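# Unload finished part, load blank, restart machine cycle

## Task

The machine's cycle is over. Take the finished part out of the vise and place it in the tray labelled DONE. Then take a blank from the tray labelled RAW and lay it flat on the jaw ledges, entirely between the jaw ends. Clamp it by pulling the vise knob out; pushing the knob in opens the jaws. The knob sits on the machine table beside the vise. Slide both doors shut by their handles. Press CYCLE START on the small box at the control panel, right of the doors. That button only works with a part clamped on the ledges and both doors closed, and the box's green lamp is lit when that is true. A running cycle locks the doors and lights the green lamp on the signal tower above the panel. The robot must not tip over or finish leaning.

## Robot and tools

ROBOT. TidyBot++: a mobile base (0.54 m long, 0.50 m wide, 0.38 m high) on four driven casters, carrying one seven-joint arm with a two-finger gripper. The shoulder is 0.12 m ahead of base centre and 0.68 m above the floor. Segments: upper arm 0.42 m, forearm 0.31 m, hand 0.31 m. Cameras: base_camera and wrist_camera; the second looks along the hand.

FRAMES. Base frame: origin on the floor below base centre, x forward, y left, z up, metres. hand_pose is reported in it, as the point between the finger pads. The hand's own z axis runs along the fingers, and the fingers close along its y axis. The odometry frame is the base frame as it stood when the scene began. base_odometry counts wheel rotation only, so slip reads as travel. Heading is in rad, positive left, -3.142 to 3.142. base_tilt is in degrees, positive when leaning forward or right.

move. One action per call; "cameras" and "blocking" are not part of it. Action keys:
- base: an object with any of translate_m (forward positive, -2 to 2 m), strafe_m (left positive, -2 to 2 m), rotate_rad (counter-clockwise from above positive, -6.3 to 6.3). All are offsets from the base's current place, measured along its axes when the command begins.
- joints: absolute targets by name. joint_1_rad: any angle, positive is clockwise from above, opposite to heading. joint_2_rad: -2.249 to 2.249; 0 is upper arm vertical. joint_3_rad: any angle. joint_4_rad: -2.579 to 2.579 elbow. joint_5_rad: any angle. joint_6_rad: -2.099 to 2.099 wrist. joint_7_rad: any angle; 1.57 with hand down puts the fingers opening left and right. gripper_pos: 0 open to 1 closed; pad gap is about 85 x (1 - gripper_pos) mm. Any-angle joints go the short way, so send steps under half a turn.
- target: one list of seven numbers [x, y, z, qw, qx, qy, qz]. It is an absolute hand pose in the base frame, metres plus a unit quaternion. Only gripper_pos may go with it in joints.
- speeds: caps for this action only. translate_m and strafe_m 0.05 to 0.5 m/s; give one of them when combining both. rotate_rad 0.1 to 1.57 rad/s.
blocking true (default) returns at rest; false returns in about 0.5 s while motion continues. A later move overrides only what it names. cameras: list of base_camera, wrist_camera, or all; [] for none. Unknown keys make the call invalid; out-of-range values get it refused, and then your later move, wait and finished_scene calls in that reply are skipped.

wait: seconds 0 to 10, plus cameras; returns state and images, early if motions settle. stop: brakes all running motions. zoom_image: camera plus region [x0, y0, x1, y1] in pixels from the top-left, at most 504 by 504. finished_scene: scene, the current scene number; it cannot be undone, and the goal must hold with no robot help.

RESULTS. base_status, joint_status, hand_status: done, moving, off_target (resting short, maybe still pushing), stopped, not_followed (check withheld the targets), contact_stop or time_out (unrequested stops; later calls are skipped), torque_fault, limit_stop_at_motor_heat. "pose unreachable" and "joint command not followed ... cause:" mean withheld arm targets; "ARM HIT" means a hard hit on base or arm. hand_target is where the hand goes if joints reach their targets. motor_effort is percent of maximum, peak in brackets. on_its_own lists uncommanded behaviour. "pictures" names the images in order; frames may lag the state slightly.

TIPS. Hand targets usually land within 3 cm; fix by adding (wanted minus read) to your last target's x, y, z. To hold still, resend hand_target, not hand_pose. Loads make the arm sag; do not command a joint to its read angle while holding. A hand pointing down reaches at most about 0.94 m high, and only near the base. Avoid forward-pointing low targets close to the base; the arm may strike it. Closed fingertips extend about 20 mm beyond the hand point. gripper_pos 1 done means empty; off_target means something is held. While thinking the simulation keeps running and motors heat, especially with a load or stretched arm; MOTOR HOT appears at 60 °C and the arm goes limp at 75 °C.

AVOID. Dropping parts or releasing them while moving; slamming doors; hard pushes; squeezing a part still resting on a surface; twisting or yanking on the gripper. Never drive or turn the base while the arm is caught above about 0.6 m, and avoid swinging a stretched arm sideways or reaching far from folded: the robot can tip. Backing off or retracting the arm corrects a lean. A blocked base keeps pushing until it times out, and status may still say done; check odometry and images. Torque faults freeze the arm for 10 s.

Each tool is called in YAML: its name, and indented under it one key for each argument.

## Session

move:

Scene clock: 0.00 s.
base_odometry: x=+0.000 y=+0.000 heading=+0.000
base_tilt: forward=+0.4 right=-0.2
base_status: not commanded
joint_positions: joint_1_rad=-0.034 joint_2_rad=-0.377 joint_3_rad=+3.155 joint_4_rad=-2.523 joint_5_rad=-0.048 joint_6_rad=-0.886 joint_7_rad=+1.568 gripper_pos=+0.000
joint_status: not commanded
motor_effort: joint_1_rad=+0 joint_2_rad=-1 joint_3_rad=+1 joint_4_rad=+14 joint_5_rad=-1 joint_6_rad=+0 joint_7_rad=-1
hand_pose: x=+0.2620 y=+0.0164 z=+0.5930 quat_wxyz=(-0.022, +0.998, -0.005, +0.055) (m; base frame)
hand_target: x=+0.2623 y=+0.0164 z=+0.5932 quat_wxyz=(-0.022, +0.998, -0.005, +0.055) (m; base frame)
hand_status: not commanded
pictures: base_camera, wrist_camera
Images, in order (width x height): base_camera 644x364, wrist_camera 644x476.

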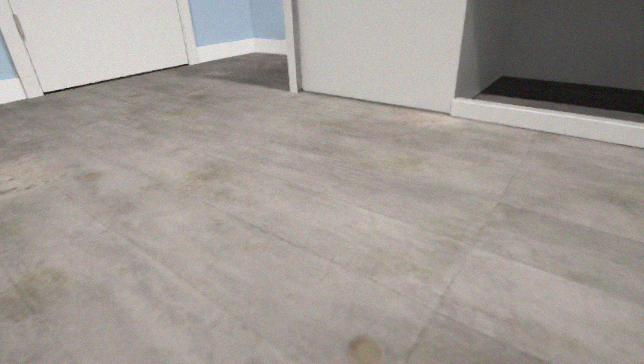

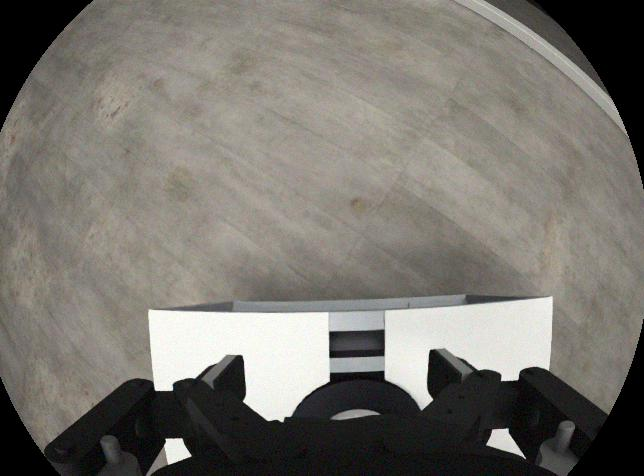

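move:
  joints: {"joint_1_rad": 0.0, "joint_2_rad": -0.3, "joint_3_rad": 3.14, "joint_4_rad": -1.8, "joint_5_rad": 0.0, "joint_6_rad": 0.0, "joint_7_rad": 1.55}
  cameras: ["wrist_camera"]

move:
  base: {"rotate_rad": -1.4}
  cameras: ["wrist_camera"]

Scene clock: 5.70 s.
move: done
base_odometry: x=+0.000 y=+0.000 heading=+0.000
base_tilt: forward=+0.5 right=-0.3
base_status: not commanded
joint_positions: joint_1_rad=-0.016 joint_2_rad=-0.311 joint_3_rad=+3.154 joint_4_rad=-1.821 joint_5_rad=-0.046 joint_6_rad=-0.064 joint_7_rad=+1.568 gripper_pos=+0.000
joint_status: all done
motor_effort: joint_1_rad=+0(1) joint_2_rad=-11(11) joint_3_rad=+0(2) joint_4_rad=+22(22) joint_5_rad=-1(2) joint_6_rad=+9(9) joint_7_rad=+0(1)
hand_pose: x=+0.6153 y=+0.0028 z=+1.1005 quat_wxyz=(-0.021, +0.708, -0.016, +0.706) (m; base frame)
hand_target: x=+0.6187 y=+0.0023 z=+1.1280 quat_wxyz=(-0.008, +0.682, -0.006, +0.732) (m; base frame)
hand_status: not commanded
pictures: wrist_camera
Images, in order (width x height): wrist_camera 644x476.

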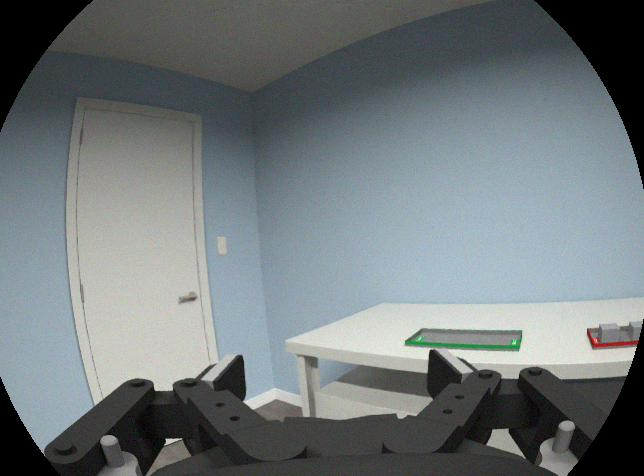

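Scene clock: 7.90 s.
move: done
base_odometry: x=+0.000 y=+0.000 heading=-1.399
base_tilt: forward=+0.5 right=-0.2
base_status: done
joint_positions: joint_1_rad=-0.005 joint_2_rad=-0.301 joint_3_rad=+3.146 joint_4_rad=-1.821 joint_5_rad=-0.046 joint_6_rad=-0.062 joint_7_rad=+1.568 gripper_pos=+0.000
joint_status: not commanded
motor_effort: joint_1_rad=+0(2) joint_2_rad=-11(13) joint_3_rad=+0(3) joint_4_rad=+22(22) joint_5_rad=-1(1) joint_6_rad=+8(9) joint_7_rad=+0(1)
hand_pose: x=+0.6197 y=+0.0020 z=+1.0959 quat_wxyz=(-0.019, +0.711, -0.016, +0.703) (m; base frame)
hand_target: x=+0.6187 y=+0.0023 z=+1.1280 quat_wxyz=(-0.008, +0.682, -0.006, +0.732) (m; base frame)
hand_status: not commanded
pictures: wrist_camera
Images, in order (width x height): wrist_camera 644x476.

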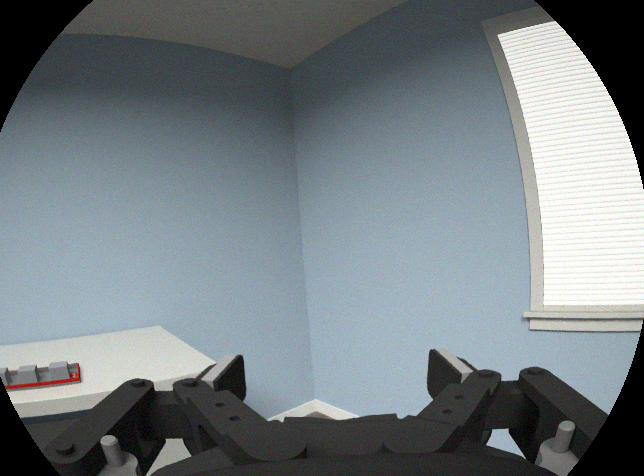

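move:
  base: {"rotate_rad": -2.3}
  cameras: ["wrist_camera"]

Scene clock: 13.90 s.
move: done
base_odometry: x=+0.000 y=+0.000 heading=+2.584
base_tilt: forward=+0.5 right=-0.2
base_status: done
joint_positions: joint_1_rad=-0.004 joint_2_rad=-0.298 joint_3_rad=+3.142 joint_4_rad=-1.821 joint_5_rad=-0.045 joint_6_rad=-0.061 joint_7_rad=+1.568 gripper_pos=+0.000
joint_status: not commanded
motor_effort: joint_1_rad=+0(2) joint_2_rad=-11(14) joint_3_rad=+0(3) joint_4_rad=+22(22) joint_5_rad=+0(1) joint_6_rad=+8(9) joint_7_rad=+0(1)
hand_pose: x=+0.6209 y=+0.0040 z=+1.0946 quat_wxyz=(-0.019, +0.712, -0.015, +0.702) (m; base frame)
hand_target: x=+0.6187 y=+0.0023 z=+1.1280 quat_wxyz=(-0.008, +0.682, -0.006, +0.732) (m; base frame)
hand_status: not commanded
pictures: wrist_camera
Images, in order (width x height): wrist_camera 644x476.

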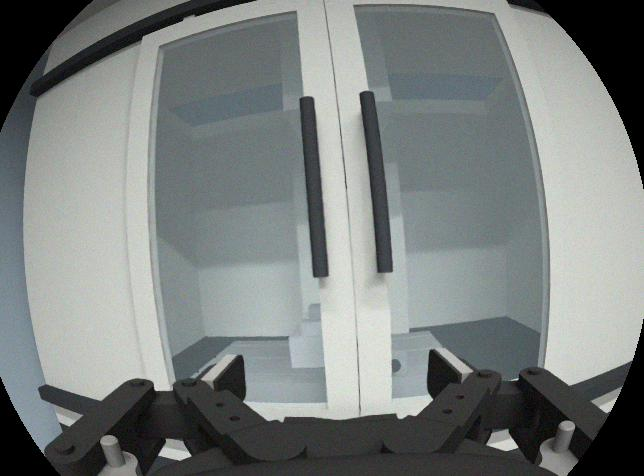

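move:
  base: {"translate_m": 0.24, "strafe_m": 0.015}
  joints: {"joint_2_rad": -0.01, "joint_4_rad": -1.2, "joint_6_rad": -0.33, "gripper_pos": 0.25}
  cameras: ["wrist_camera"]

Scene clock: 21.57 s.
move: done
base_odometry: x=-0.212 y=+0.114 heading=+2.583
base_tilt: forward=+0.5 right=-0.3
base_status: done
joint_positions: joint_1_rad=-0.004 joint_2_rad=-0.007 joint_3_rad=+3.142 joint_4_rad=-1.224 joint_5_rad=-0.045 joint_6_rad=-0.277 joint_7_rad=+1.568 gripper_pos=+0.250
joint_status: all done
motor_effort: joint_1_rad=+0(0) joint_2_rad=-21(25) joint_3_rad=+0(1) joint_4_rad=+21(24) joint_5_rad=-1(1) joint_6_rad=+9(10) joint_7_rad=-1(1)
hand_pose: x=+0.7211 y=+0.0074 z=+1.2355 quat_wxyz=(-0.023, +0.679, -0.010, +0.733) (m; base frame)
hand_target: x=+0.7175 y=+0.0023 z=+1.2352 quat_wxyz=(-0.008, +0.689, -0.007, +0.725) (m; base frame)
hand_status: not commanded
pictures: wrist_camera
Images, in order (width x height): wrist_camera 644x476.

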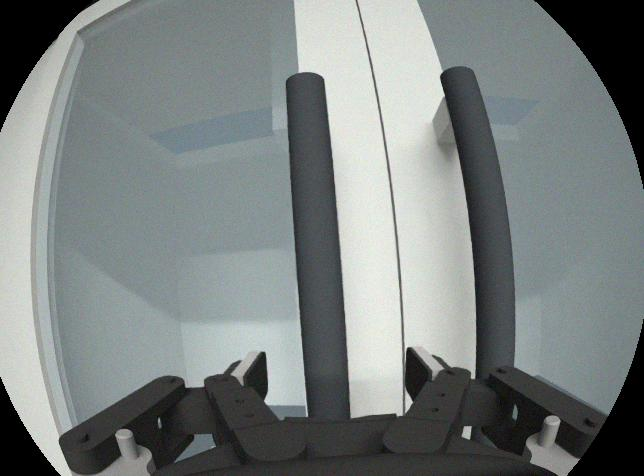

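move:
  base: {"translate_m": 0.06, "strafe_m": 0.004}
  speeds: {"translate_m": 0.1}
  cameras: ["wrist_camera"]

Scene clock: 26.90 s.
move: done
base_odometry: x=-0.265 y=+0.143 heading=+2.583
base_tilt: forward=+0.4 right=-0.2
base_status: done
joint_positions: joint_1_rad=-0.004 joint_2_rad=-0.003 joint_3_rad=+3.142 joint_4_rad=-1.223 joint_5_rad=-0.045 joint_6_rad=-0.280 joint_7_rad=+1.568 gripper_pos=+0.250
joint_status: not commanded
motor_effort: joint_1_rad=+0(1) joint_2_rad=-21(24) joint_3_rad=+0(2) joint_4_rad=+21(22) joint_5_rad=-1(1) joint_6_rad=+9(9) joint_7_rad=+0(1)
hand_pose: x=+0.7235 y=+0.0074 z=+1.2328 quat_wxyz=(-0.022, +0.681, -0.010, +0.732) (m; base frame)
hand_target: x=+0.7175 y=+0.0023 z=+1.2352 quat_wxyz=(-0.008, +0.689, -0.007, +0.725) (m; base frame)
hand_status: not commanded
pictures: wrist_camera
Images, in order (width x height): wrist_camera 644x476.

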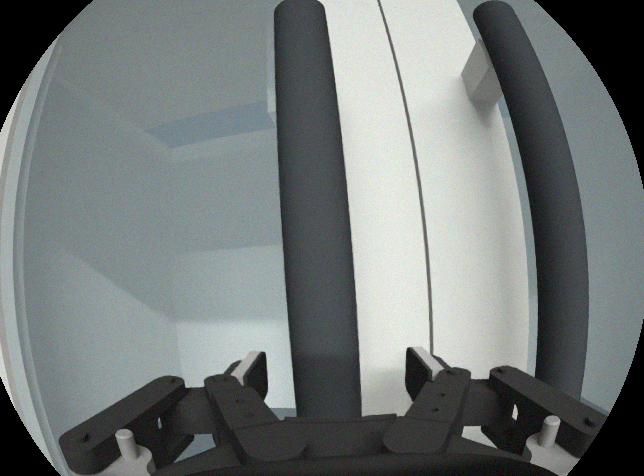

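move:
  base: {"translate_m": 0.018}
  speeds: {"translate_m": 0.1}
  cameras: []

move:
  base: {"strafe_m": 0.33}
  speeds: {"strafe_m": 0.12}
  cameras: ["wrist_camera"]

Scene clock: 30.47 s.
move: done
base_odometry: x=-0.280 y=+0.152 heading=+2.583
base_tilt: forward=+0.4 right=-0.2
base_status: done
joint_positions: joint_1_rad=-0.004 joint_2_rad=-0.010 joint_3_rad=+3.142 joint_4_rad=-1.220 joint_5_rad=-0.044 joint_6_rad=-0.283 joint_7_rad=+1.568 gripper_pos=+0.250
joint_status: not commanded
motor_effort: joint_1_rad=+0(1) joint_2_rad=-19(24) joint_3_rad=+1(2) joint_4_rad=+21(22) joint_5_rad=-1(1) joint_6_rad=+9(10) joint_7_rad=+0(1)
hand_pose: x=+0.7195 y=+0.0073 z=+1.2374 quat_wxyz=(-0.022, +0.679, -0.010, +0.734) (m; base frame)
hand_target: x=+0.7175 y=+0.0023 z=+1.2352 quat_wxyz=(-0.008, +0.689, -0.007, +0.725) (m; base frame)
hand_status: not commanded
pictures: none
No camera images: "cameras" was empty.

Scene clock: 33.90 s.
move: done
base_odometry: x=-0.455 y=-0.127 heading=+2.583
base_tilt: forward=+0.4 right=-0.2
base_status: done
joint_positions: joint_1_rad=+0.036 joint_2_rad=-0.005 joint_3_rad=+3.173 joint_4_rad=-1.215 joint_5_rad=-0.020 joint_6_rad=-0.288 joint_7_rad=+1.568 gripper_pos=+0.250
joint_status: not commanded
motor_effort: joint_1_rad=-4(13) joint_2_rad=-20(24) joint_3_rad=-4(14) joint_4_rad=+21(22) joint_5_rad=-2(4) joint_6_rad=+9(10) joint_7_rad=+0(1)
hand_pose: x=+0.7209 y=-0.0376 z=+1.2361 quat_wxyz=(+0.015, +0.680, -0.028, +0.732) (m; base frame)
hand_target: x=+0.7175 y=+0.0023 z=+1.2352 quat_wxyz=(-0.008, +0.689, -0.007, +0.725) (m; base frame)
hand_status: not commanded
pictures: wrist_camera
Images, in order (width x height): wrist_camera 644x476.

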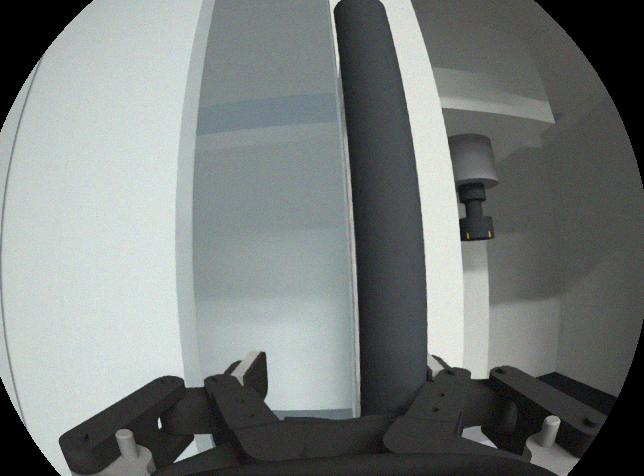

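move:
  base: {"strafe_m": -0.055}
  speeds: {"strafe_m": 0.15}
  cameras: ["wrist_camera"]

move:
  base: {"translate_m": -0.13}
  cameras: ["wrist_camera"]

move:
  base: {"strafe_m": -0.375}
  cameras: ["wrist_camera"]

Scene clock: 38.13 s.
move: done
base_odometry: x=-0.426 y=-0.081 heading=+2.584
base_tilt: forward=+0.5 right=-0.2
base_status: done
joint_positions: joint_1_rad=+0.006 joint_2_rad=-0.005 joint_3_rad=+3.145 joint_4_rad=-1.215 joint_5_rad=-0.020 joint_6_rad=-0.288 joint_7_rad=+1.568 gripper_pos=+0.250
joint_status: not commanded
motor_effort: joint_1_rad=+0(5) joint_2_rad=-21(22) joint_3_rad=+0(5) joint_4_rad=+21(22) joint_5_rad=+0(1) joint_6_rad=+8(9) joint_7_rad=+0(1)
hand_pose: x=+0.7217 y=-0.0028 z=+1.2361 quat_wxyz=(-0.006, +0.681, -0.009, +0.732) (m; base frame)
hand_target: x=+0.7175 y=+0.0023 z=+1.2352 quat_wxyz=(-0.008, +0.689, -0.007, +0.725) (m; base frame)
hand_status: not commanded
pictures: wrist_camera
Images, in order (width x height): wrist_camera 644x476.

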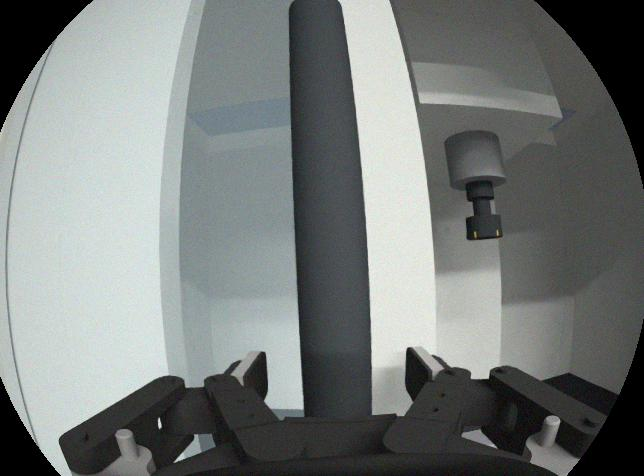

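Scene clock: 39.63 s.
move: done
base_odometry: x=-0.316 y=-0.150 heading=+2.584
base_tilt: forward=+0.5 right=-0.3
base_status: done
joint_positions: joint_1_rad=+0.006 joint_2_rad=-0.010 joint_3_rad=+3.145 joint_4_rad=-1.214 joint_5_rad=-0.020 joint_6_rad=-0.288 joint_7_rad=+1.568 gripper_pos=+0.250
joint_status: not commanded
motor_effort: joint_1_rad=+0(1) joint_2_rad=-21(25) joint_3_rad=+0(1) joint_4_rad=+21(22) joint_5_rad=-1(1) joint_6_rad=+9(9) joint_7_rad=+0(1)
hand_pose: x=+0.7187 y=-0.0028 z=+1.2398 quat_wxyz=(-0.006, +0.679, -0.009, +0.734) (m; base frame)
hand_target: x=+0.7175 y=+0.0023 z=+1.2352 quat_wxyz=(-0.008, +0.689, -0.007, +0.725) (m; base frame)
hand_status: not commanded
pictures: wrist_camera
Images, in order (width x height): wrist_camera 644x476.

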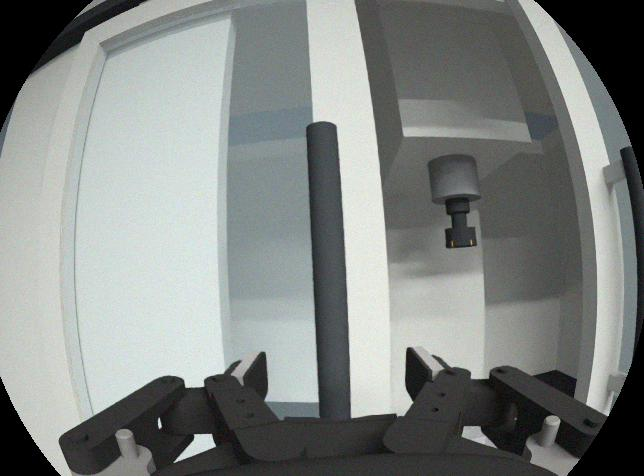

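Scene clock: 41.60 s.
move: done
base_odometry: x=-0.117 y=+0.168 heading=+2.583
base_tilt: forward=+0.5 right=-0.2
base_status: done
joint_positions: joint_1_rad=+0.006 joint_2_rad=-0.010 joint_3_rad=+3.146 joint_4_rad=-1.214 joint_5_rad=-0.020 joint_6_rad=-0.288 joint_7_rad=+1.568 gripper_pos=+0.250
joint_status: not commanded
motor_effort: joint_1_rad=+0(3) joint_2_rad=-20(21) joint_3_rad=+0(3) joint_4_rad=+21(21) joint_5_rad=+0(1) joint_6_rad=+8(9) joint_7_rad=+0(1)
hand_pose: x=+0.7188 y=-0.0031 z=+1.2397 quat_wxyz=(-0.006, +0.679, -0.009, +0.734) (m; base frame)
hand_target: x=+0.7175 y=+0.0023 z=+1.2352 quat_wxyz=(-0.008, +0.689, -0.007, +0.725) (m; base frame)
hand_status: not commanded
pictures: wrist_camera
Images, in order (width x height): wrist_camera 644x476.

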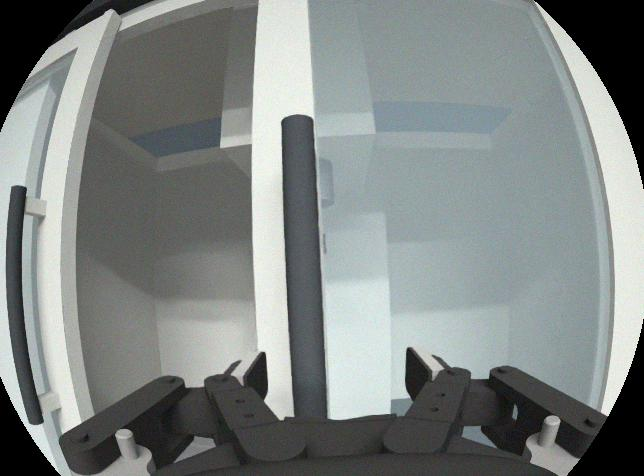

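move:
  base: {"strafe_m": 0.015, "translate_m": 0.13}
  speeds: {"translate_m": 0.2}
  cameras: ["wrist_camera"]

move:
  base: {"strafe_m": -0.33}
  speeds: {"strafe_m": 0.12}
  cameras: ["wrist_camera"]

Scene clock: 46.17 s.
move: done
base_odometry: x=-0.235 y=+0.225 heading=+2.583
base_tilt: forward=+0.5 right=-0.2
base_status: done
joint_positions: joint_1_rad=+0.006 joint_2_rad=-0.010 joint_3_rad=+3.146 joint_4_rad=-1.214 joint_5_rad=-0.020 joint_6_rad=-0.290 joint_7_rad=+1.568 gripper_pos=+0.250
joint_status: not commanded
motor_effort: joint_1_rad=+0(1) joint_2_rad=-21(24) joint_3_rad=+0(1) joint_4_rad=+21(22) joint_5_rad=-1(1) joint_6_rad=+8(10) joint_7_rad=+0(1)
hand_pose: x=+0.7189 y=-0.0030 z=+1.2391 quat_wxyz=(-0.006, +0.679, -0.009, +0.734) (m; base frame)
hand_target: x=+0.7175 y=+0.0023 z=+1.2352 quat_wxyz=(-0.008, +0.689, -0.007, +0.725) (m; base frame)
hand_status: not commanded
pictures: wrist_camera
Images, in order (width x height): wrist_camera 644x476.

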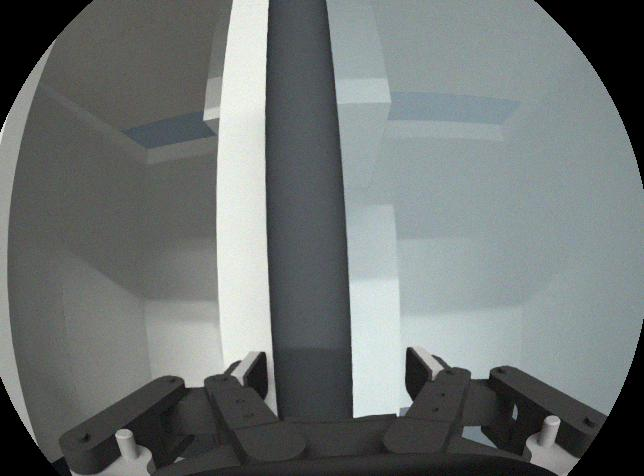

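Scene clock: 49.63 s.
move: done
base_odometry: x=-0.060 y=+0.505 heading=+2.583
base_tilt: forward=+0.4 right=-0.2
base_status: done
joint_positions: joint_1_rad=-0.041 joint_2_rad=-0.022 joint_3_rad=+3.100 joint_4_rad=-1.210 joint_5_rad=-0.020 joint_6_rad=-0.298 joint_7_rad=+1.568 gripper_pos=+0.250
joint_status: not commanded
motor_effort: joint_1_rad=+5(13) joint_2_rad=-16(22) joint_3_rad=+7(15) joint_4_rad=+20(23) joint_5_rad=+1(3) joint_6_rad=+8(11) joint_7_rad=+0(1)
hand_pose: x=+0.7088 y=+0.0527 z=+1.2462 quat_wxyz=(-0.040, +0.676, +0.023, +0.735) (m; base frame)
hand_target: x=+0.7175 y=+0.0023 z=+1.2352 quat_wxyz=(-0.008, +0.689, -0.007, +0.725) (m; base frame)
hand_status: not commanded
pictures: wrist_camera
Images, in order (width x height): wrist_camera 644x476.

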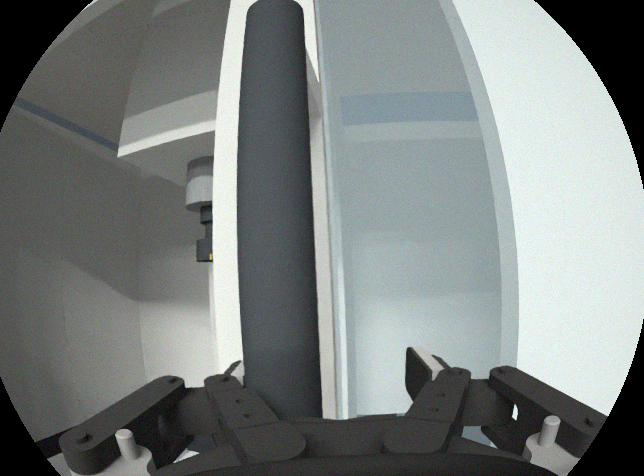

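move:
  base: {"strafe_m":0.065}
  speeds: {"strafe_m":0.15}
  cameras: []

move:
  base: {"translate_m":-0.25}
  cameras: ["wrist_camera"]

Scene clock: 73.20 s.
move: done
base_odometry: x=-0.095 y=+0.449 heading=+2.583
base_tilt: forward=+0.5 right=-0.2
base_status: done
joint_positions: joint_1_rad=-0.005 joint_2_rad=-0.022 joint_3_rad=+3.136 joint_4_rad=-1.210 joint_5_rad=-0.020 joint_6_rad=-0.298 joint_7_rad=+1.568 gripper_pos=+0.250
joint_status: not commanded
motor_effort: joint_1_rad=+1(6) joint_2_rad=-17(19) joint_3_rad=+1(7) joint_4_rad=+21(21) joint_5_rad=+0(1) joint_6_rad=+9(10) joint_7_rad=-1(1)
hand_pose: x=+0.7113 y=+0.0095 z=+1.2464 quat_wxyz=(-0.014, +0.676, -0.002, +0.736) (m; base frame)
hand_target: x=+0.7175 y=+0.0023 z=+1.2352 quat_wxyz=(-0.008, +0.689, -0.007, +0.725) (m; base frame)
hand_status: not commanded
pictures: none
No camera images: "cameras" was empty.

Scene clock: 75.00 s.
move: done
base_odometry: x=+0.117 y=+0.317 heading=+2.583
base_tilt: forward=+0.4 right=-0.2
base_status: done
joint_positions: joint_1_rad=-0.005 joint_2_rad=-0.011 joint_3_rad=+3.136 joint_4_rad=-1.210 joint_5_rad=-0.020 joint_6_rad=-0.298 joint_7_rad=+1.568 gripper_pos=+0.250
joint_status: not commanded
motor_effort: joint_1_rad=+0(1) joint_2_rad=-20(26) joint_3_rad=+0(1) joint_4_rad=+21(22) joint_5_rad=-1(1) joint_6_rad=+8(9) joint_7_rad=+0(1)
hand_pose: x=+0.7173 y=+0.0095 z=+1.2401 quat_wxyz=(-0.014, +0.680, -0.002, +0.733) (m; base frame)
hand_target: x=+0.7175 y=+0.0023 z=+1.2352 quat_wxyz=(-0.008, +0.689, -0.007, +0.725) (m; base frame)
hand_status: not commanded
pictures: wrist_camera
Images, in order (width x height): wrist_camera 644x476.

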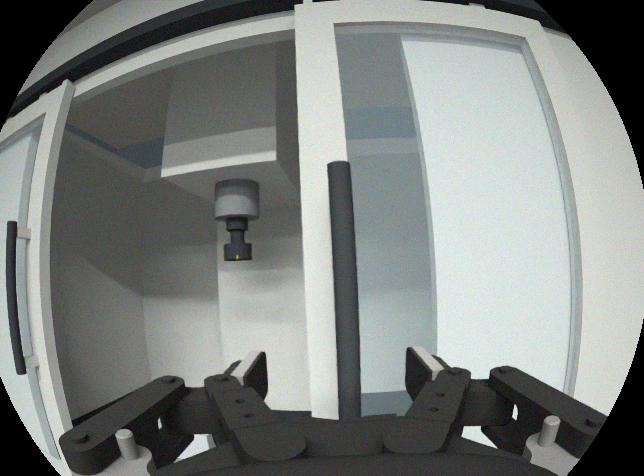

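move:
  base: {"strafe_m":0.236}
  joints: {"joint_1_rad":0,"joint_2_rad":0.26,"joint_3_rad":3.14,"joint_4_rad":-1.34,"joint_5_rad":0,"joint_6_rad":-0.54,"joint_7_rad":1.55,"gripper_pos":1}
  cameras: ["wrist_camera"]

Scene clock: 81.10 s.
move: done
base_odometry: x=-0.008 y=+0.117 heading=+2.583
base_tilt: forward=+0.5 right=-0.2
base_status: done
joint_positions: joint_1_rad=-0.007 joint_2_rad=+0.271 joint_3_rad=+3.135 joint_4_rad=-1.344 joint_5_rad=-0.020 joint_6_rad=-0.492 joint_7_rad=+1.568 gripper_pos=+0.999
joint_status: all done
motor_effort: joint_1_rad=+0(4) joint_2_rad=-31(39) joint_3_rad=+0(3) joint_4_rad=+21(25) joint_5_rad=+0(2) joint_6_rad=+7(9) joint_7_rad=+0(1)
hand_pose: x=+0.8131 y=+0.0128 z=+0.9147 quat_wxyz=(-0.013, +0.869, -0.001, +0.495) (m; base frame)
hand_target: x=+0.8036 y=+0.0023 z=+0.9115 quat_wxyz=(-0.006, +0.877, -0.009, +0.480) (m; base frame)
hand_status: not commanded
pictures: wrist_camera
Images, in order (width x height): wrist_camera 644x476.

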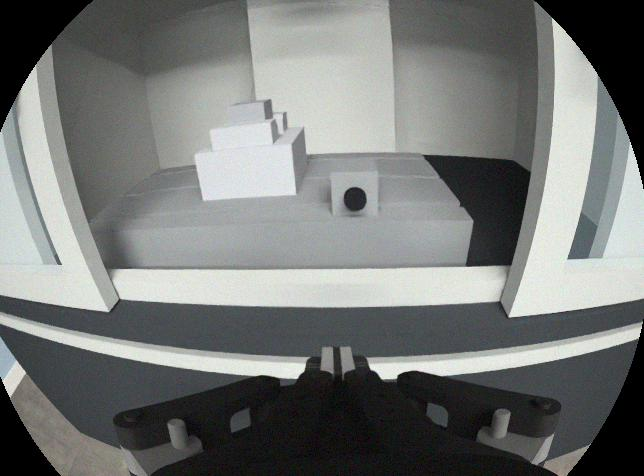

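move:
  base: {"strafe_m":-0.045,"translate_m":0.24}
  joints: {"joint_2_rad":0.27,"joint_4_rad":-1.36,"joint_6_rad":-0.57}
  cameras: ["wrist_camera"]

Scene clock: 85.30 s.
move: done
base_odometry: x=-0.188 y=+0.282 heading=+2.584
base_tilt: forward=+0.5 right=-0.3
base_status: done
joint_positions: joint_1_rad=-0.006 joint_2_rad=+0.286 joint_3_rad=+3.135 joint_4_rad=-1.354 joint_5_rad=-0.020 joint_6_rad=-0.525 joint_7_rad=+1.568 gripper_pos=+0.999
joint_status: all done
motor_effort: joint_1_rad=+0(1) joint_2_rad=-31(35) joint_3_rad=+0(1) joint_4_rad=+21(23) joint_5_rad=-1(1) joint_6_rad=+7(9) joint_7_rad=+0(1)
hand_pose: x=+0.8090 y=+0.0126 z=+0.8897 quat_wxyz=(-0.013, +0.883, -0.001, +0.469) (m; base frame)
hand_target: x=+0.7967 y=+0.0023 z=+0.8855 quat_wxyz=(-0.005, +0.891, -0.009, +0.454) (m; base frame)
hand_status: not commanded
pictures: wrist_camera
Images, in order (width x height): wrist_camera 644x476.

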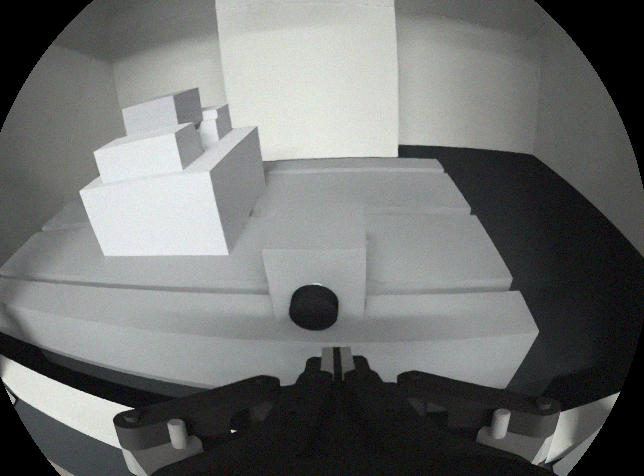

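move:
  base: {"strafe_m":0.011,"translate_m":0.025}
  speeds: {"translate_m":0.1}
  cameras: ["wrist_camera"]

Scene clock: 90.73 s.
move: done
base_odometry: x=-0.215 y=+0.286 heading=+2.584
base_tilt: forward=+0.5 right=-0.3
base_status: done
joint_positions: joint_1_rad=-0.005 joint_2_rad=+0.284 joint_3_rad=+3.136 joint_4_rad=-1.354 joint_5_rad=-0.020 joint_6_rad=-0.525 joint_7_rad=+1.568 gripper_pos=+0.999
joint_status: not commanded
motor_effort: joint_1_rad=+0(2) joint_2_rad=-31(34) joint_3_rad=+0(2) joint_4_rad=+21(22) joint_5_rad=-1(1) joint_6_rad=+7(8) joint_7_rad=+0(1)
hand_pose: x=+0.8087 y=+0.0119 z=+0.8905 quat_wxyz=(-0.012, +0.883, -0.002, +0.470) (m; base frame)
hand_target: x=+0.7967 y=+0.0023 z=+0.8855 quat_wxyz=(-0.005, +0.891, -0.009, +0.454) (m; base frame)
hand_status: not commanded
pictures: wrist_camera
Images, in order (width x height): wrist_camera 644x476.

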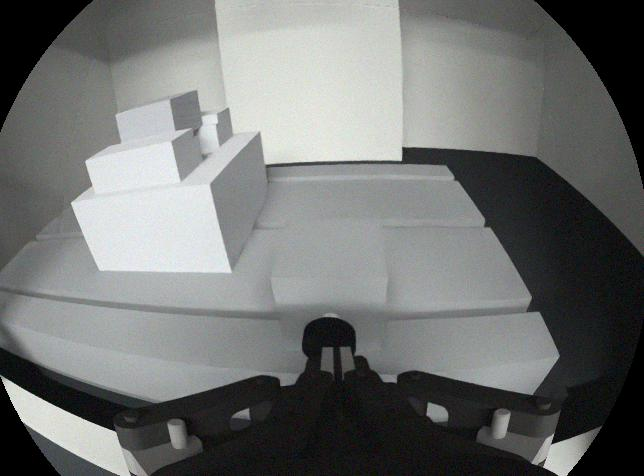

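move:
  base: {"translate_m":0.03}
  speeds: {"translate_m":0.08}
  cameras: ["wrist_camera"]

move:
  base: {"translate_m":0.015}
  speeds: {"translate_m":0.08}
  cameras: ["wrist_camera"]

Scene clock: 94.33 s.
move: done
base_odometry: x=-0.240 y=+0.302 heading=+2.584
base_tilt: forward=+0.5 right=-0.2
base_status: done
joint_positions: joint_1_rad=-0.004 joint_2_rad=+0.261 joint_3_rad=+3.136 joint_4_rad=-1.363 joint_5_rad=-0.020 joint_6_rad=-0.562 joint_7_rad=+1.568 gripper_pos=+0.999
joint_status: not commanded
motor_effort: joint_1_rad=+0(3) joint_2_rad=-27(32) joint_3_rad=-1(2) joint_4_rad=+21(24) joint_5_rad=-1(2) joint_6_rad=+8(13) joint_7_rad=+0(1)
hand_pose: x=+0.7956 y=+0.0111 z=+0.8925 quat_wxyz=(-0.012, +0.888, -0.002, +0.460) (m; base frame)
hand_target: x=+0.7967 y=+0.0023 z=+0.8855 quat_wxyz=(-0.005, +0.891, -0.009, +0.454) (m; base frame)
hand_status: not commanded
pictures: wrist_camera
Images, in order (width x height): wrist_camera 644x476.

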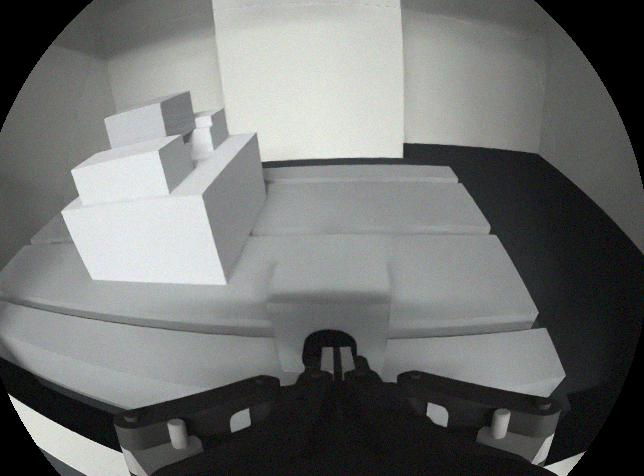

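Scene clock: 95.00 s.
move: done
base_odometry: x=-0.253 y=+0.309 heading=+2.584
base_tilt: forward=+0.5 right=-0.2
base_status: done
joint_positions: joint_1_rad=-0.004 joint_2_rad=+0.236 joint_3_rad=+3.136 joint_4_rad=-1.376 joint_5_rad=-0.020 joint_6_rad=-0.597 joint_7_rad=+1.568 gripper_pos=+0.999
joint_status: not commanded
motor_effort: joint_1_rad=+0(2) joint_2_rad=-22(28) joint_3_rad=+0(1) joint_4_rad=+23(26) joint_5_rad=-1(2) joint_6_rad=+11(15) joint_7_rad=+0(1)
hand_pose: x=+0.7812 y=+0.0109 z=+0.8927 quat_wxyz=(-0.012, +0.893, -0.002, +0.450) (m; base frame)
hand_target: x=+0.7967 y=+0.0023 z=+0.8855 quat_wxyz=(-0.005, +0.891, -0.009, +0.454) (m; base frame)
hand_status: not commanded
pictures: wrist_camera
Images, in order (width x height): wrist_camera 644x476.

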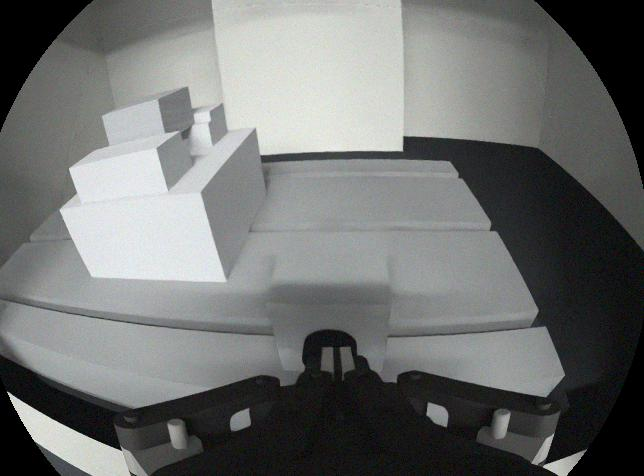

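move:
  base: {"translate_m":0.02}
  speeds: {"translate_m":0.08}
  cameras: ["wrist_camera"]

Scene clock: 99.30 s.
move: done
base_odometry: x=-0.270 y=+0.320 heading=+2.584
base_tilt: forward=+0.4 right=-0.2
base_status: done
joint_positions: joint_1_rad=-0.004 joint_2_rad=+0.204 joint_3_rad=+3.136 joint_4_rad=-1.392 joint_5_rad=-0.020 joint_6_rad=-0.645 joint_7_rad=+1.568 gripper_pos=+0.999
joint_status: not commanded
motor_effort: joint_1_rad=+0(2) joint_2_rad=-15(23) joint_3_rad=+1(2) joint_4_rad=+26(29) joint_5_rad=-1(2) joint_6_rad=+18(23) joint_7_rad=+0(1)
hand_pose: x=+0.7624 y=+0.0106 z=+0.8929 quat_wxyz=(-0.012, +0.900, -0.002, +0.435) (m; base frame)
hand_target: x=+0.7967 y=+0.0023 z=+0.8855 quat_wxyz=(-0.005, +0.891, -0.009, +0.454) (m; base frame)
hand_status: not commanded
pictures: wrist_camera
Images, in order (width x height): wrist_camera 644x476.

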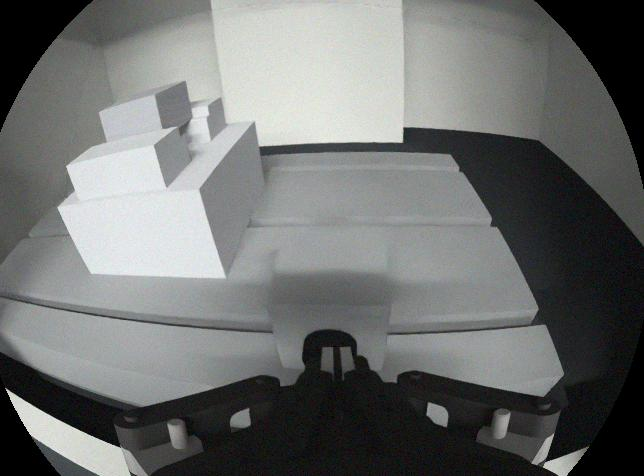

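zoom_image:
  camera: "wrist_camera"
  region: [50, 50, 410, 410]

Scaled by 1.400.

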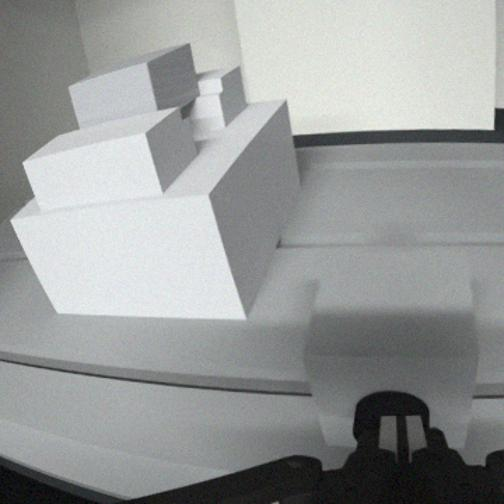

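move:
  base: {"translate_m":-0.2}
  cameras: []

move:
  base: {"strafe_m":0.18}
  joints: {"joint_2_rad":0.2,"joint_4_rad":-0.65,"joint_6_rad":-1.4,"gripper_pos":0}
  cameras: ["wrist_camera"]

Scene clock: 114.57 s.
move: done
base_odometry: x=-0.100 y=+0.214 heading=+2.584
base_tilt: forward=+0.4 right=-0.3
base_status: done
joint_positions: joint_1_rad=-0.003 joint_2_rad=+0.276 joint_3_rad=+3.137 joint_4_rad=-1.370 joint_5_rad=-0.020 joint_6_rad=-0.594 joint_7_rad=+1.568 gripper_pos=+0.999
joint_status: not commanded
motor_effort: joint_1_rad=+0(4) joint_2_rad=-31(36) joint_3_rad=+0(3) joint_4_rad=+21(24) joint_5_rad=+0(1) joint_6_rad=+6(17) joint_7_rad=+0(1)
hand_pose: x=+0.7913 y=+0.0094 z=+0.8700 quat_wxyz=(-0.011, +0.900, -0.003, +0.436) (m; base frame)
hand_target: x=+0.7967 y=+0.0023 z=+0.8855 quat_wxyz=(-0.005, +0.891, -0.009, +0.454) (m; base frame)
hand_status: not commanded
pictures: none
No camera images: "cameras" was empty.

Scene clock: 116.87 s.
move: done
base_odometry: x=-0.195 y=+0.061 heading=+2.585
base_tilt: forward=+0.5 right=-0.3
base_status: done
joint_positions: joint_1_rad=-0.007 joint_2_rad=+0.211 joint_3_rad=+3.136 joint_4_rad=-0.672 joint_5_rad=-0.020 joint_6_rad=-1.345 joint_7_rad=+1.568 gripper_pos=+0.000
joint_status: all done
motor_effort: joint_1_rad=+0(4) joint_2_rad=-25(33) joint_3_rad=+0(3) joint_4_rad=+17(23) joint_5_rad=-1(1) joint_6_rad=+6(8) joint_7_rad=-1(1)
hand_pose: x=+0.6963 y=+0.0140 z=+1.1026 quat_wxyz=(-0.013, +0.897, +0.006, +0.441) (m; base frame)
hand_target: x=+0.6810 y=+0.0021 z=+1.1061 quat_wxyz=(-0.005, +0.902, -0.009, +0.431) (m; base frame)
hand_status: not commanded
pictures: wrist_camera
Images, in order (width x height): wrist_camera 644x476.

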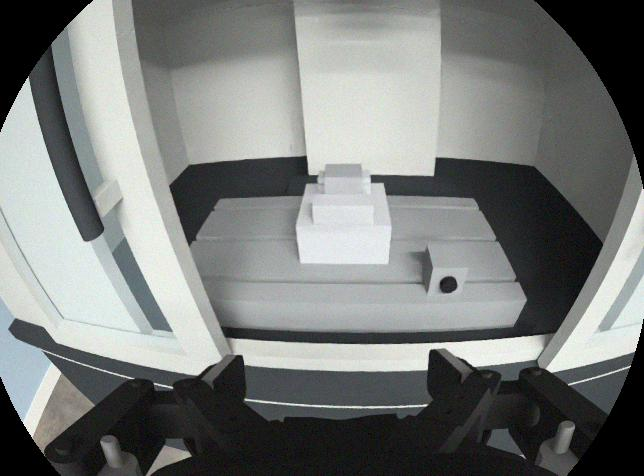

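move:
  base: {"strafe_m":-0.033,"translate_m":0.28}
  joints: {"joint_2_rad":0.2,"joint_4_rad":-0.65,"joint_6_rad":-1.44}
  speeds: {"translate_m":0.3}
  cameras: ["wrist_camera"]

Scene clock: 125.50 s.
move: done
base_odometry: x=-0.416 y=+0.236 heading=+2.585
base_tilt: forward=+0.5 right=-0.2
base_status: done
joint_positions: joint_1_rad=-0.007 joint_2_rad=+0.211 joint_3_rad=+3.136 joint_4_rad=-0.669 joint_5_rad=-0.020 joint_6_rad=-1.397 joint_7_rad=+1.568 gripper_pos=+0.000
joint_status: all done
motor_effort: joint_1_rad=+0(1) joint_2_rad=-25(29) joint_3_rad=+0(1) joint_4_rad=+17(18) joint_5_rad=-1(1) joint_6_rad=+6(8) joint_7_rad=+0(1)
hand_pose: x=+0.6859 y=+0.0139 z=+1.0915 quat_wxyz=(-0.013, +0.908, +0.007, +0.419) (m; base frame)
hand_target: x=+0.6729 y=+0.0021 z=+1.0966 quat_wxyz=(-0.005, +0.911, -0.009, +0.413) (m; base frame)
hand_status: not commanded
pictures: wrist_camera
Images, in order (width x height): wrist_camera 644x476.

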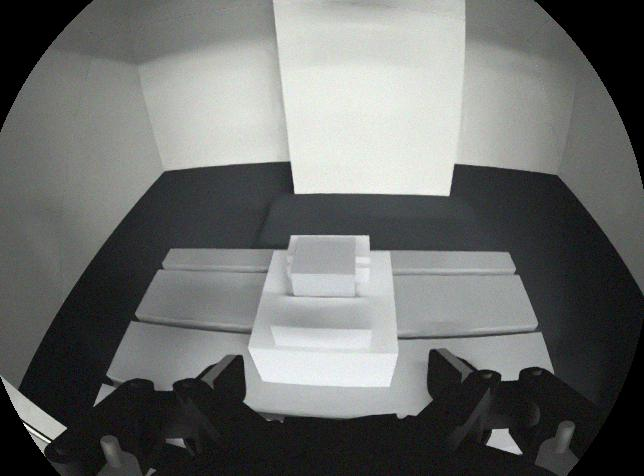

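move:
  base: {"translate_m":0.10}
  joints: {"joint_2_rad":0.22,"joint_4_rad":-0.68,"joint_6_rad":-1.42}
  speeds: {"translate_m":0.2}
  cameras: ["wrist_camera"]

Scene clock: 130.10 s.
move: done
base_odometry: x=-0.501 y=+0.290 heading=+2.585
base_tilt: forward=+0.5 right=-0.3
base_status: done
joint_positions: joint_1_rad=-0.007 joint_2_rad=+0.231 joint_3_rad=+3.136 joint_4_rad=-0.675 joint_5_rad=-0.020 joint_6_rad=-1.397 joint_7_rad=+1.568 gripper_pos=+0.000
joint_status: all done
motor_effort: joint_1_rad=+0(2) joint_2_rad=-26(30) joint_3_rad=+0(2) joint_4_rad=+17(19) joint_5_rad=-1(1) joint_6_rad=+6(7) joint_7_rad=+0(1)
hand_pose: x=+0.6941 y=+0.0140 z=+1.0771 quat_wxyz=(-0.013, +0.913, +0.007, +0.407) (m; base frame)
hand_target: x=+0.6850 y=+0.0021 z=+1.0758 quat_wxyz=(-0.005, +0.917, -0.009, +0.399) (m; base frame)
hand_status: not commanded
pictures: wrist_camera
Images, in order (width x height): wrist_camera 644x476.

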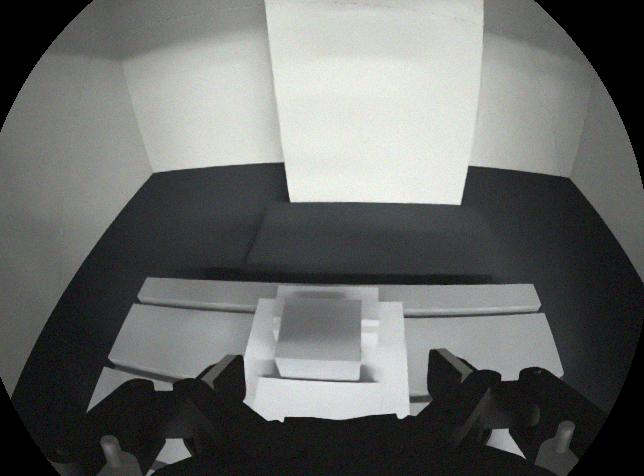

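move:
  base: {"translate_m":0.018,"strafe_m":0.002}
  joints: {"joint_2_rad":0.25,"joint_4_rad":-0.78,"joint_6_rad":-1.3}
  cameras: ["wrist_camera"]

Scene clock: 135.30 s.
move: done
base_odometry: x=-0.517 y=+0.298 heading=+2.585
base_tilt: forward=+0.5 right=-0.2
base_status: done
joint_positions: joint_1_rad=-0.007 joint_2_rad=+0.261 joint_3_rad=+3.136 joint_4_rad=-0.771 joint_5_rad=-0.020 joint_6_rad=-1.349 joint_7_rad=+1.568 gripper_pos=+0.000
joint_status: all done
motor_effort: joint_1_rad=+0(1) joint_2_rad=-28(31) joint_3_rad=+0(1) joint_4_rad=+18(20) joint_5_rad=-1(1) joint_6_rad=+5(7) joint_7_rad=+0(1)
hand_pose: x=+0.7119 y=+0.0141 z=+1.0244 quat_wxyz=(-0.013, +0.928, +0.006, +0.371) (m; base frame)
hand_target: x=+0.7184 y=+0.0021 z=+1.0371 quat_wxyz=(-0.005, +0.919, -0.009, +0.395) (m; base frame)
hand_status: not commanded
pictures: wrist_camera
Images, in order (width x height): wrist_camera 644x476.

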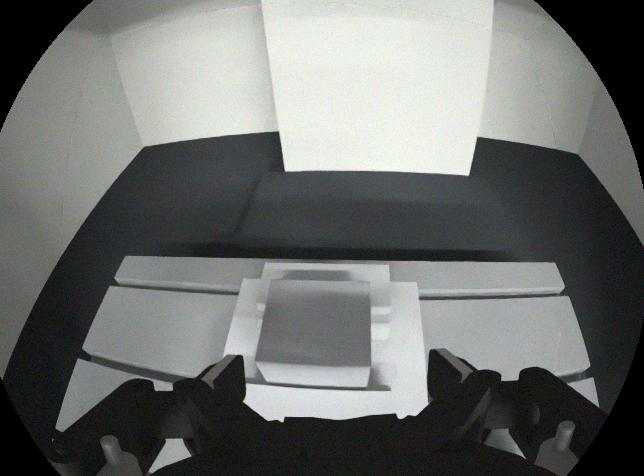

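move:
  base: {"strafe_m":0.006}
  joints: {"joint_2_rad":0.275,"joint_4_rad":-0.815,"joint_6_rad":-1.25}
  cameras: ["wrist_camera"]

move:
  joints: {"joint_2_rad":0.3,"joint_4_rad":-0.85,"joint_6_rad":-1.22}
  cameras: ["wrist_camera"]

Scene clock: 139.43 s.
move: done
base_odometry: x=-0.520 y=+0.293 heading=+2.585
base_tilt: forward=+0.4 right=-0.2
base_status: done
joint_positions: joint_1_rad=-0.005 joint_2_rad=+0.277 joint_3_rad=+3.137 joint_4_rad=-0.801 joint_5_rad=-0.020 joint_6_rad=-1.304 joint_7_rad=+1.568 gripper_pos=+0.000
joint_status: all done
motor_effort: joint_1_rad=+0(4) joint_2_rad=-29(30) joint_3_rad=+0(2) joint_4_rad=+18(19) joint_5_rad=-1(2) joint_6_rad=+6(6) joint_7_rad=+0(1)
hand_pose: x=+0.7254 y=+0.0126 z=+1.0094 quat_wxyz=(-0.013, +0.929, +0.004, +0.370) (m; base frame)
hand_target: x=+0.7356 y=+0.0022 z=+1.0156 quat_wxyz=(-0.005, +0.921, -0.009, +0.390) (m; base frame)
hand_status: not commanded
pictures: wrist_camera
Images, in order (width x height): wrist_camera 644x476.

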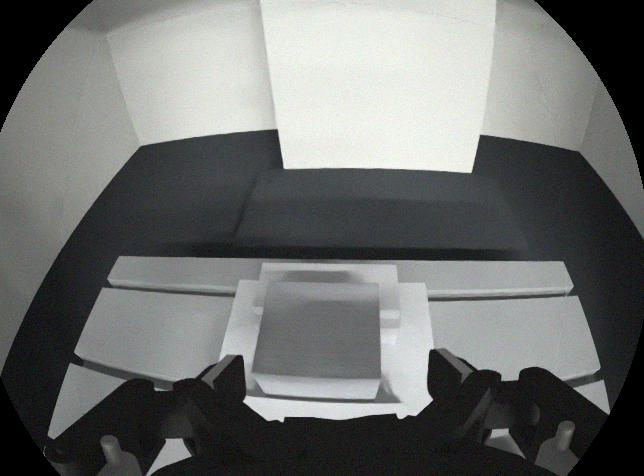

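Scene clock: 140.27 s.
move: done
base_odometry: x=-0.520 y=+0.293 heading=+2.585
base_tilt: forward=+0.5 right=-0.3
base_status: not commanded
joint_positions: joint_1_rad=-0.005 joint_2_rad=+0.300 joint_3_rad=+3.137 joint_4_rad=-0.835 joint_5_rad=-0.020 joint_6_rad=-1.277 joint_7_rad=+1.568 gripper_pos=+0.000
joint_status: all done
motor_effort: joint_1_rad=+1(1) joint_2_rad=-30(31) joint_3_rad=+1(2) joint_4_rad=+19(20) joint_5_rad=+0(1) joint_6_rad=+6(7) joint_7_rad=+0(1)
hand_pose: x=+0.7358 y=+0.0126 z=+0.9845 quat_wxyz=(-0.013, +0.934, +0.004, +0.357) (m; base frame)
hand_target: x=+0.7473 y=+0.0022 z=+0.9891 quat_wxyz=(-0.004, +0.926, -0.009, +0.376) (m; base frame)
hand_status: not commanded
pictures: wrist_camera
Images, in order (width x height): wrist_camera 644x476.

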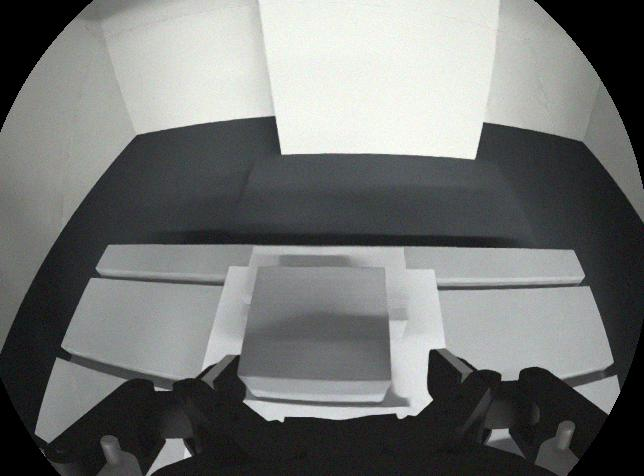

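move:
  base: {"strafe_m":0.01}
  cameras: ["wrist_camera"]

Scene clock: 143.07 s.
move: done
base_odometry: x=-0.526 y=+0.284 heading=+2.584
base_tilt: forward=+0.5 right=-0.3
base_status: done
joint_positions: joint_1_rad=-0.003 joint_2_rad=+0.301 joint_3_rad=+3.137 joint_4_rad=-0.835 joint_5_rad=-0.020 joint_6_rad=-1.277 joint_7_rad=+1.568 gripper_pos=+0.000
joint_status: not commanded
motor_effort: joint_1_rad=+0(2) joint_2_rad=-30(31) joint_3_rad=+0(2) joint_4_rad=+18(19) joint_5_rad=-1(2) joint_6_rad=+6(6) joint_7_rad=+0(1)
hand_pose: x=+0.7360 y=+0.0112 z=+0.9842 quat_wxyz=(-0.012, +0.934, +0.003, +0.357) (m; base frame)
hand_target: x=+0.7473 y=+0.0022 z=+0.9891 quat_wxyz=(-0.004, +0.926, -0.009, +0.376) (m; base frame)
hand_status: not commanded
pictures: wrist_camera
Images, in order (width x height): wrist_camera 644x476.

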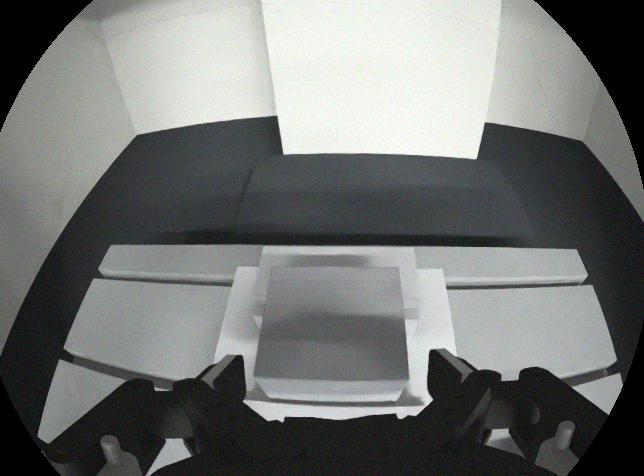

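move:
  joints: {"joint_2_rad":0.325,"joint_4_rad":-0.865,"joint_6_rad":-1.19}
  cameras: ["wrist_camera"]

Scene clock: 146.30 s.
move: done
base_odometry: x=-0.526 y=+0.284 heading=+2.584
base_tilt: forward=+0.5 right=-0.2
base_status: not commanded
joint_positions: joint_1_rad=-0.003 joint_2_rad=+0.326 joint_3_rad=+3.137 joint_4_rad=-0.850 joint_5_rad=-0.020 joint_6_rad=-1.246 joint_7_rad=+1.568 gripper_pos=+0.000
joint_status: all done
motor_effort: joint_1_rad=+0(0) joint_2_rad=-31(32) joint_3_rad=+0(1) joint_4_rad=+19(19) joint_5_rad=-1(1) joint_6_rad=+5(6) joint_7_rad=+0(1)
hand_pose: x=+0.7488 y=+0.0112 z=+0.9674 quat_wxyz=(-0.012, +0.936, +0.002, +0.352) (m; base frame)
hand_target: x=+0.7600 y=+0.0022 z=+0.9721 quat_wxyz=(-0.004, +0.928, -0.009, +0.372) (m; base frame)
hand_status: not commanded
pictures: wrist_camera
Images, in order (width x height): wrist_camera 644x476.

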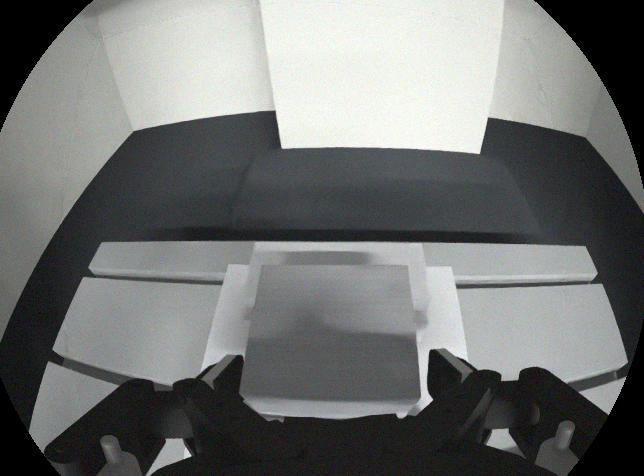

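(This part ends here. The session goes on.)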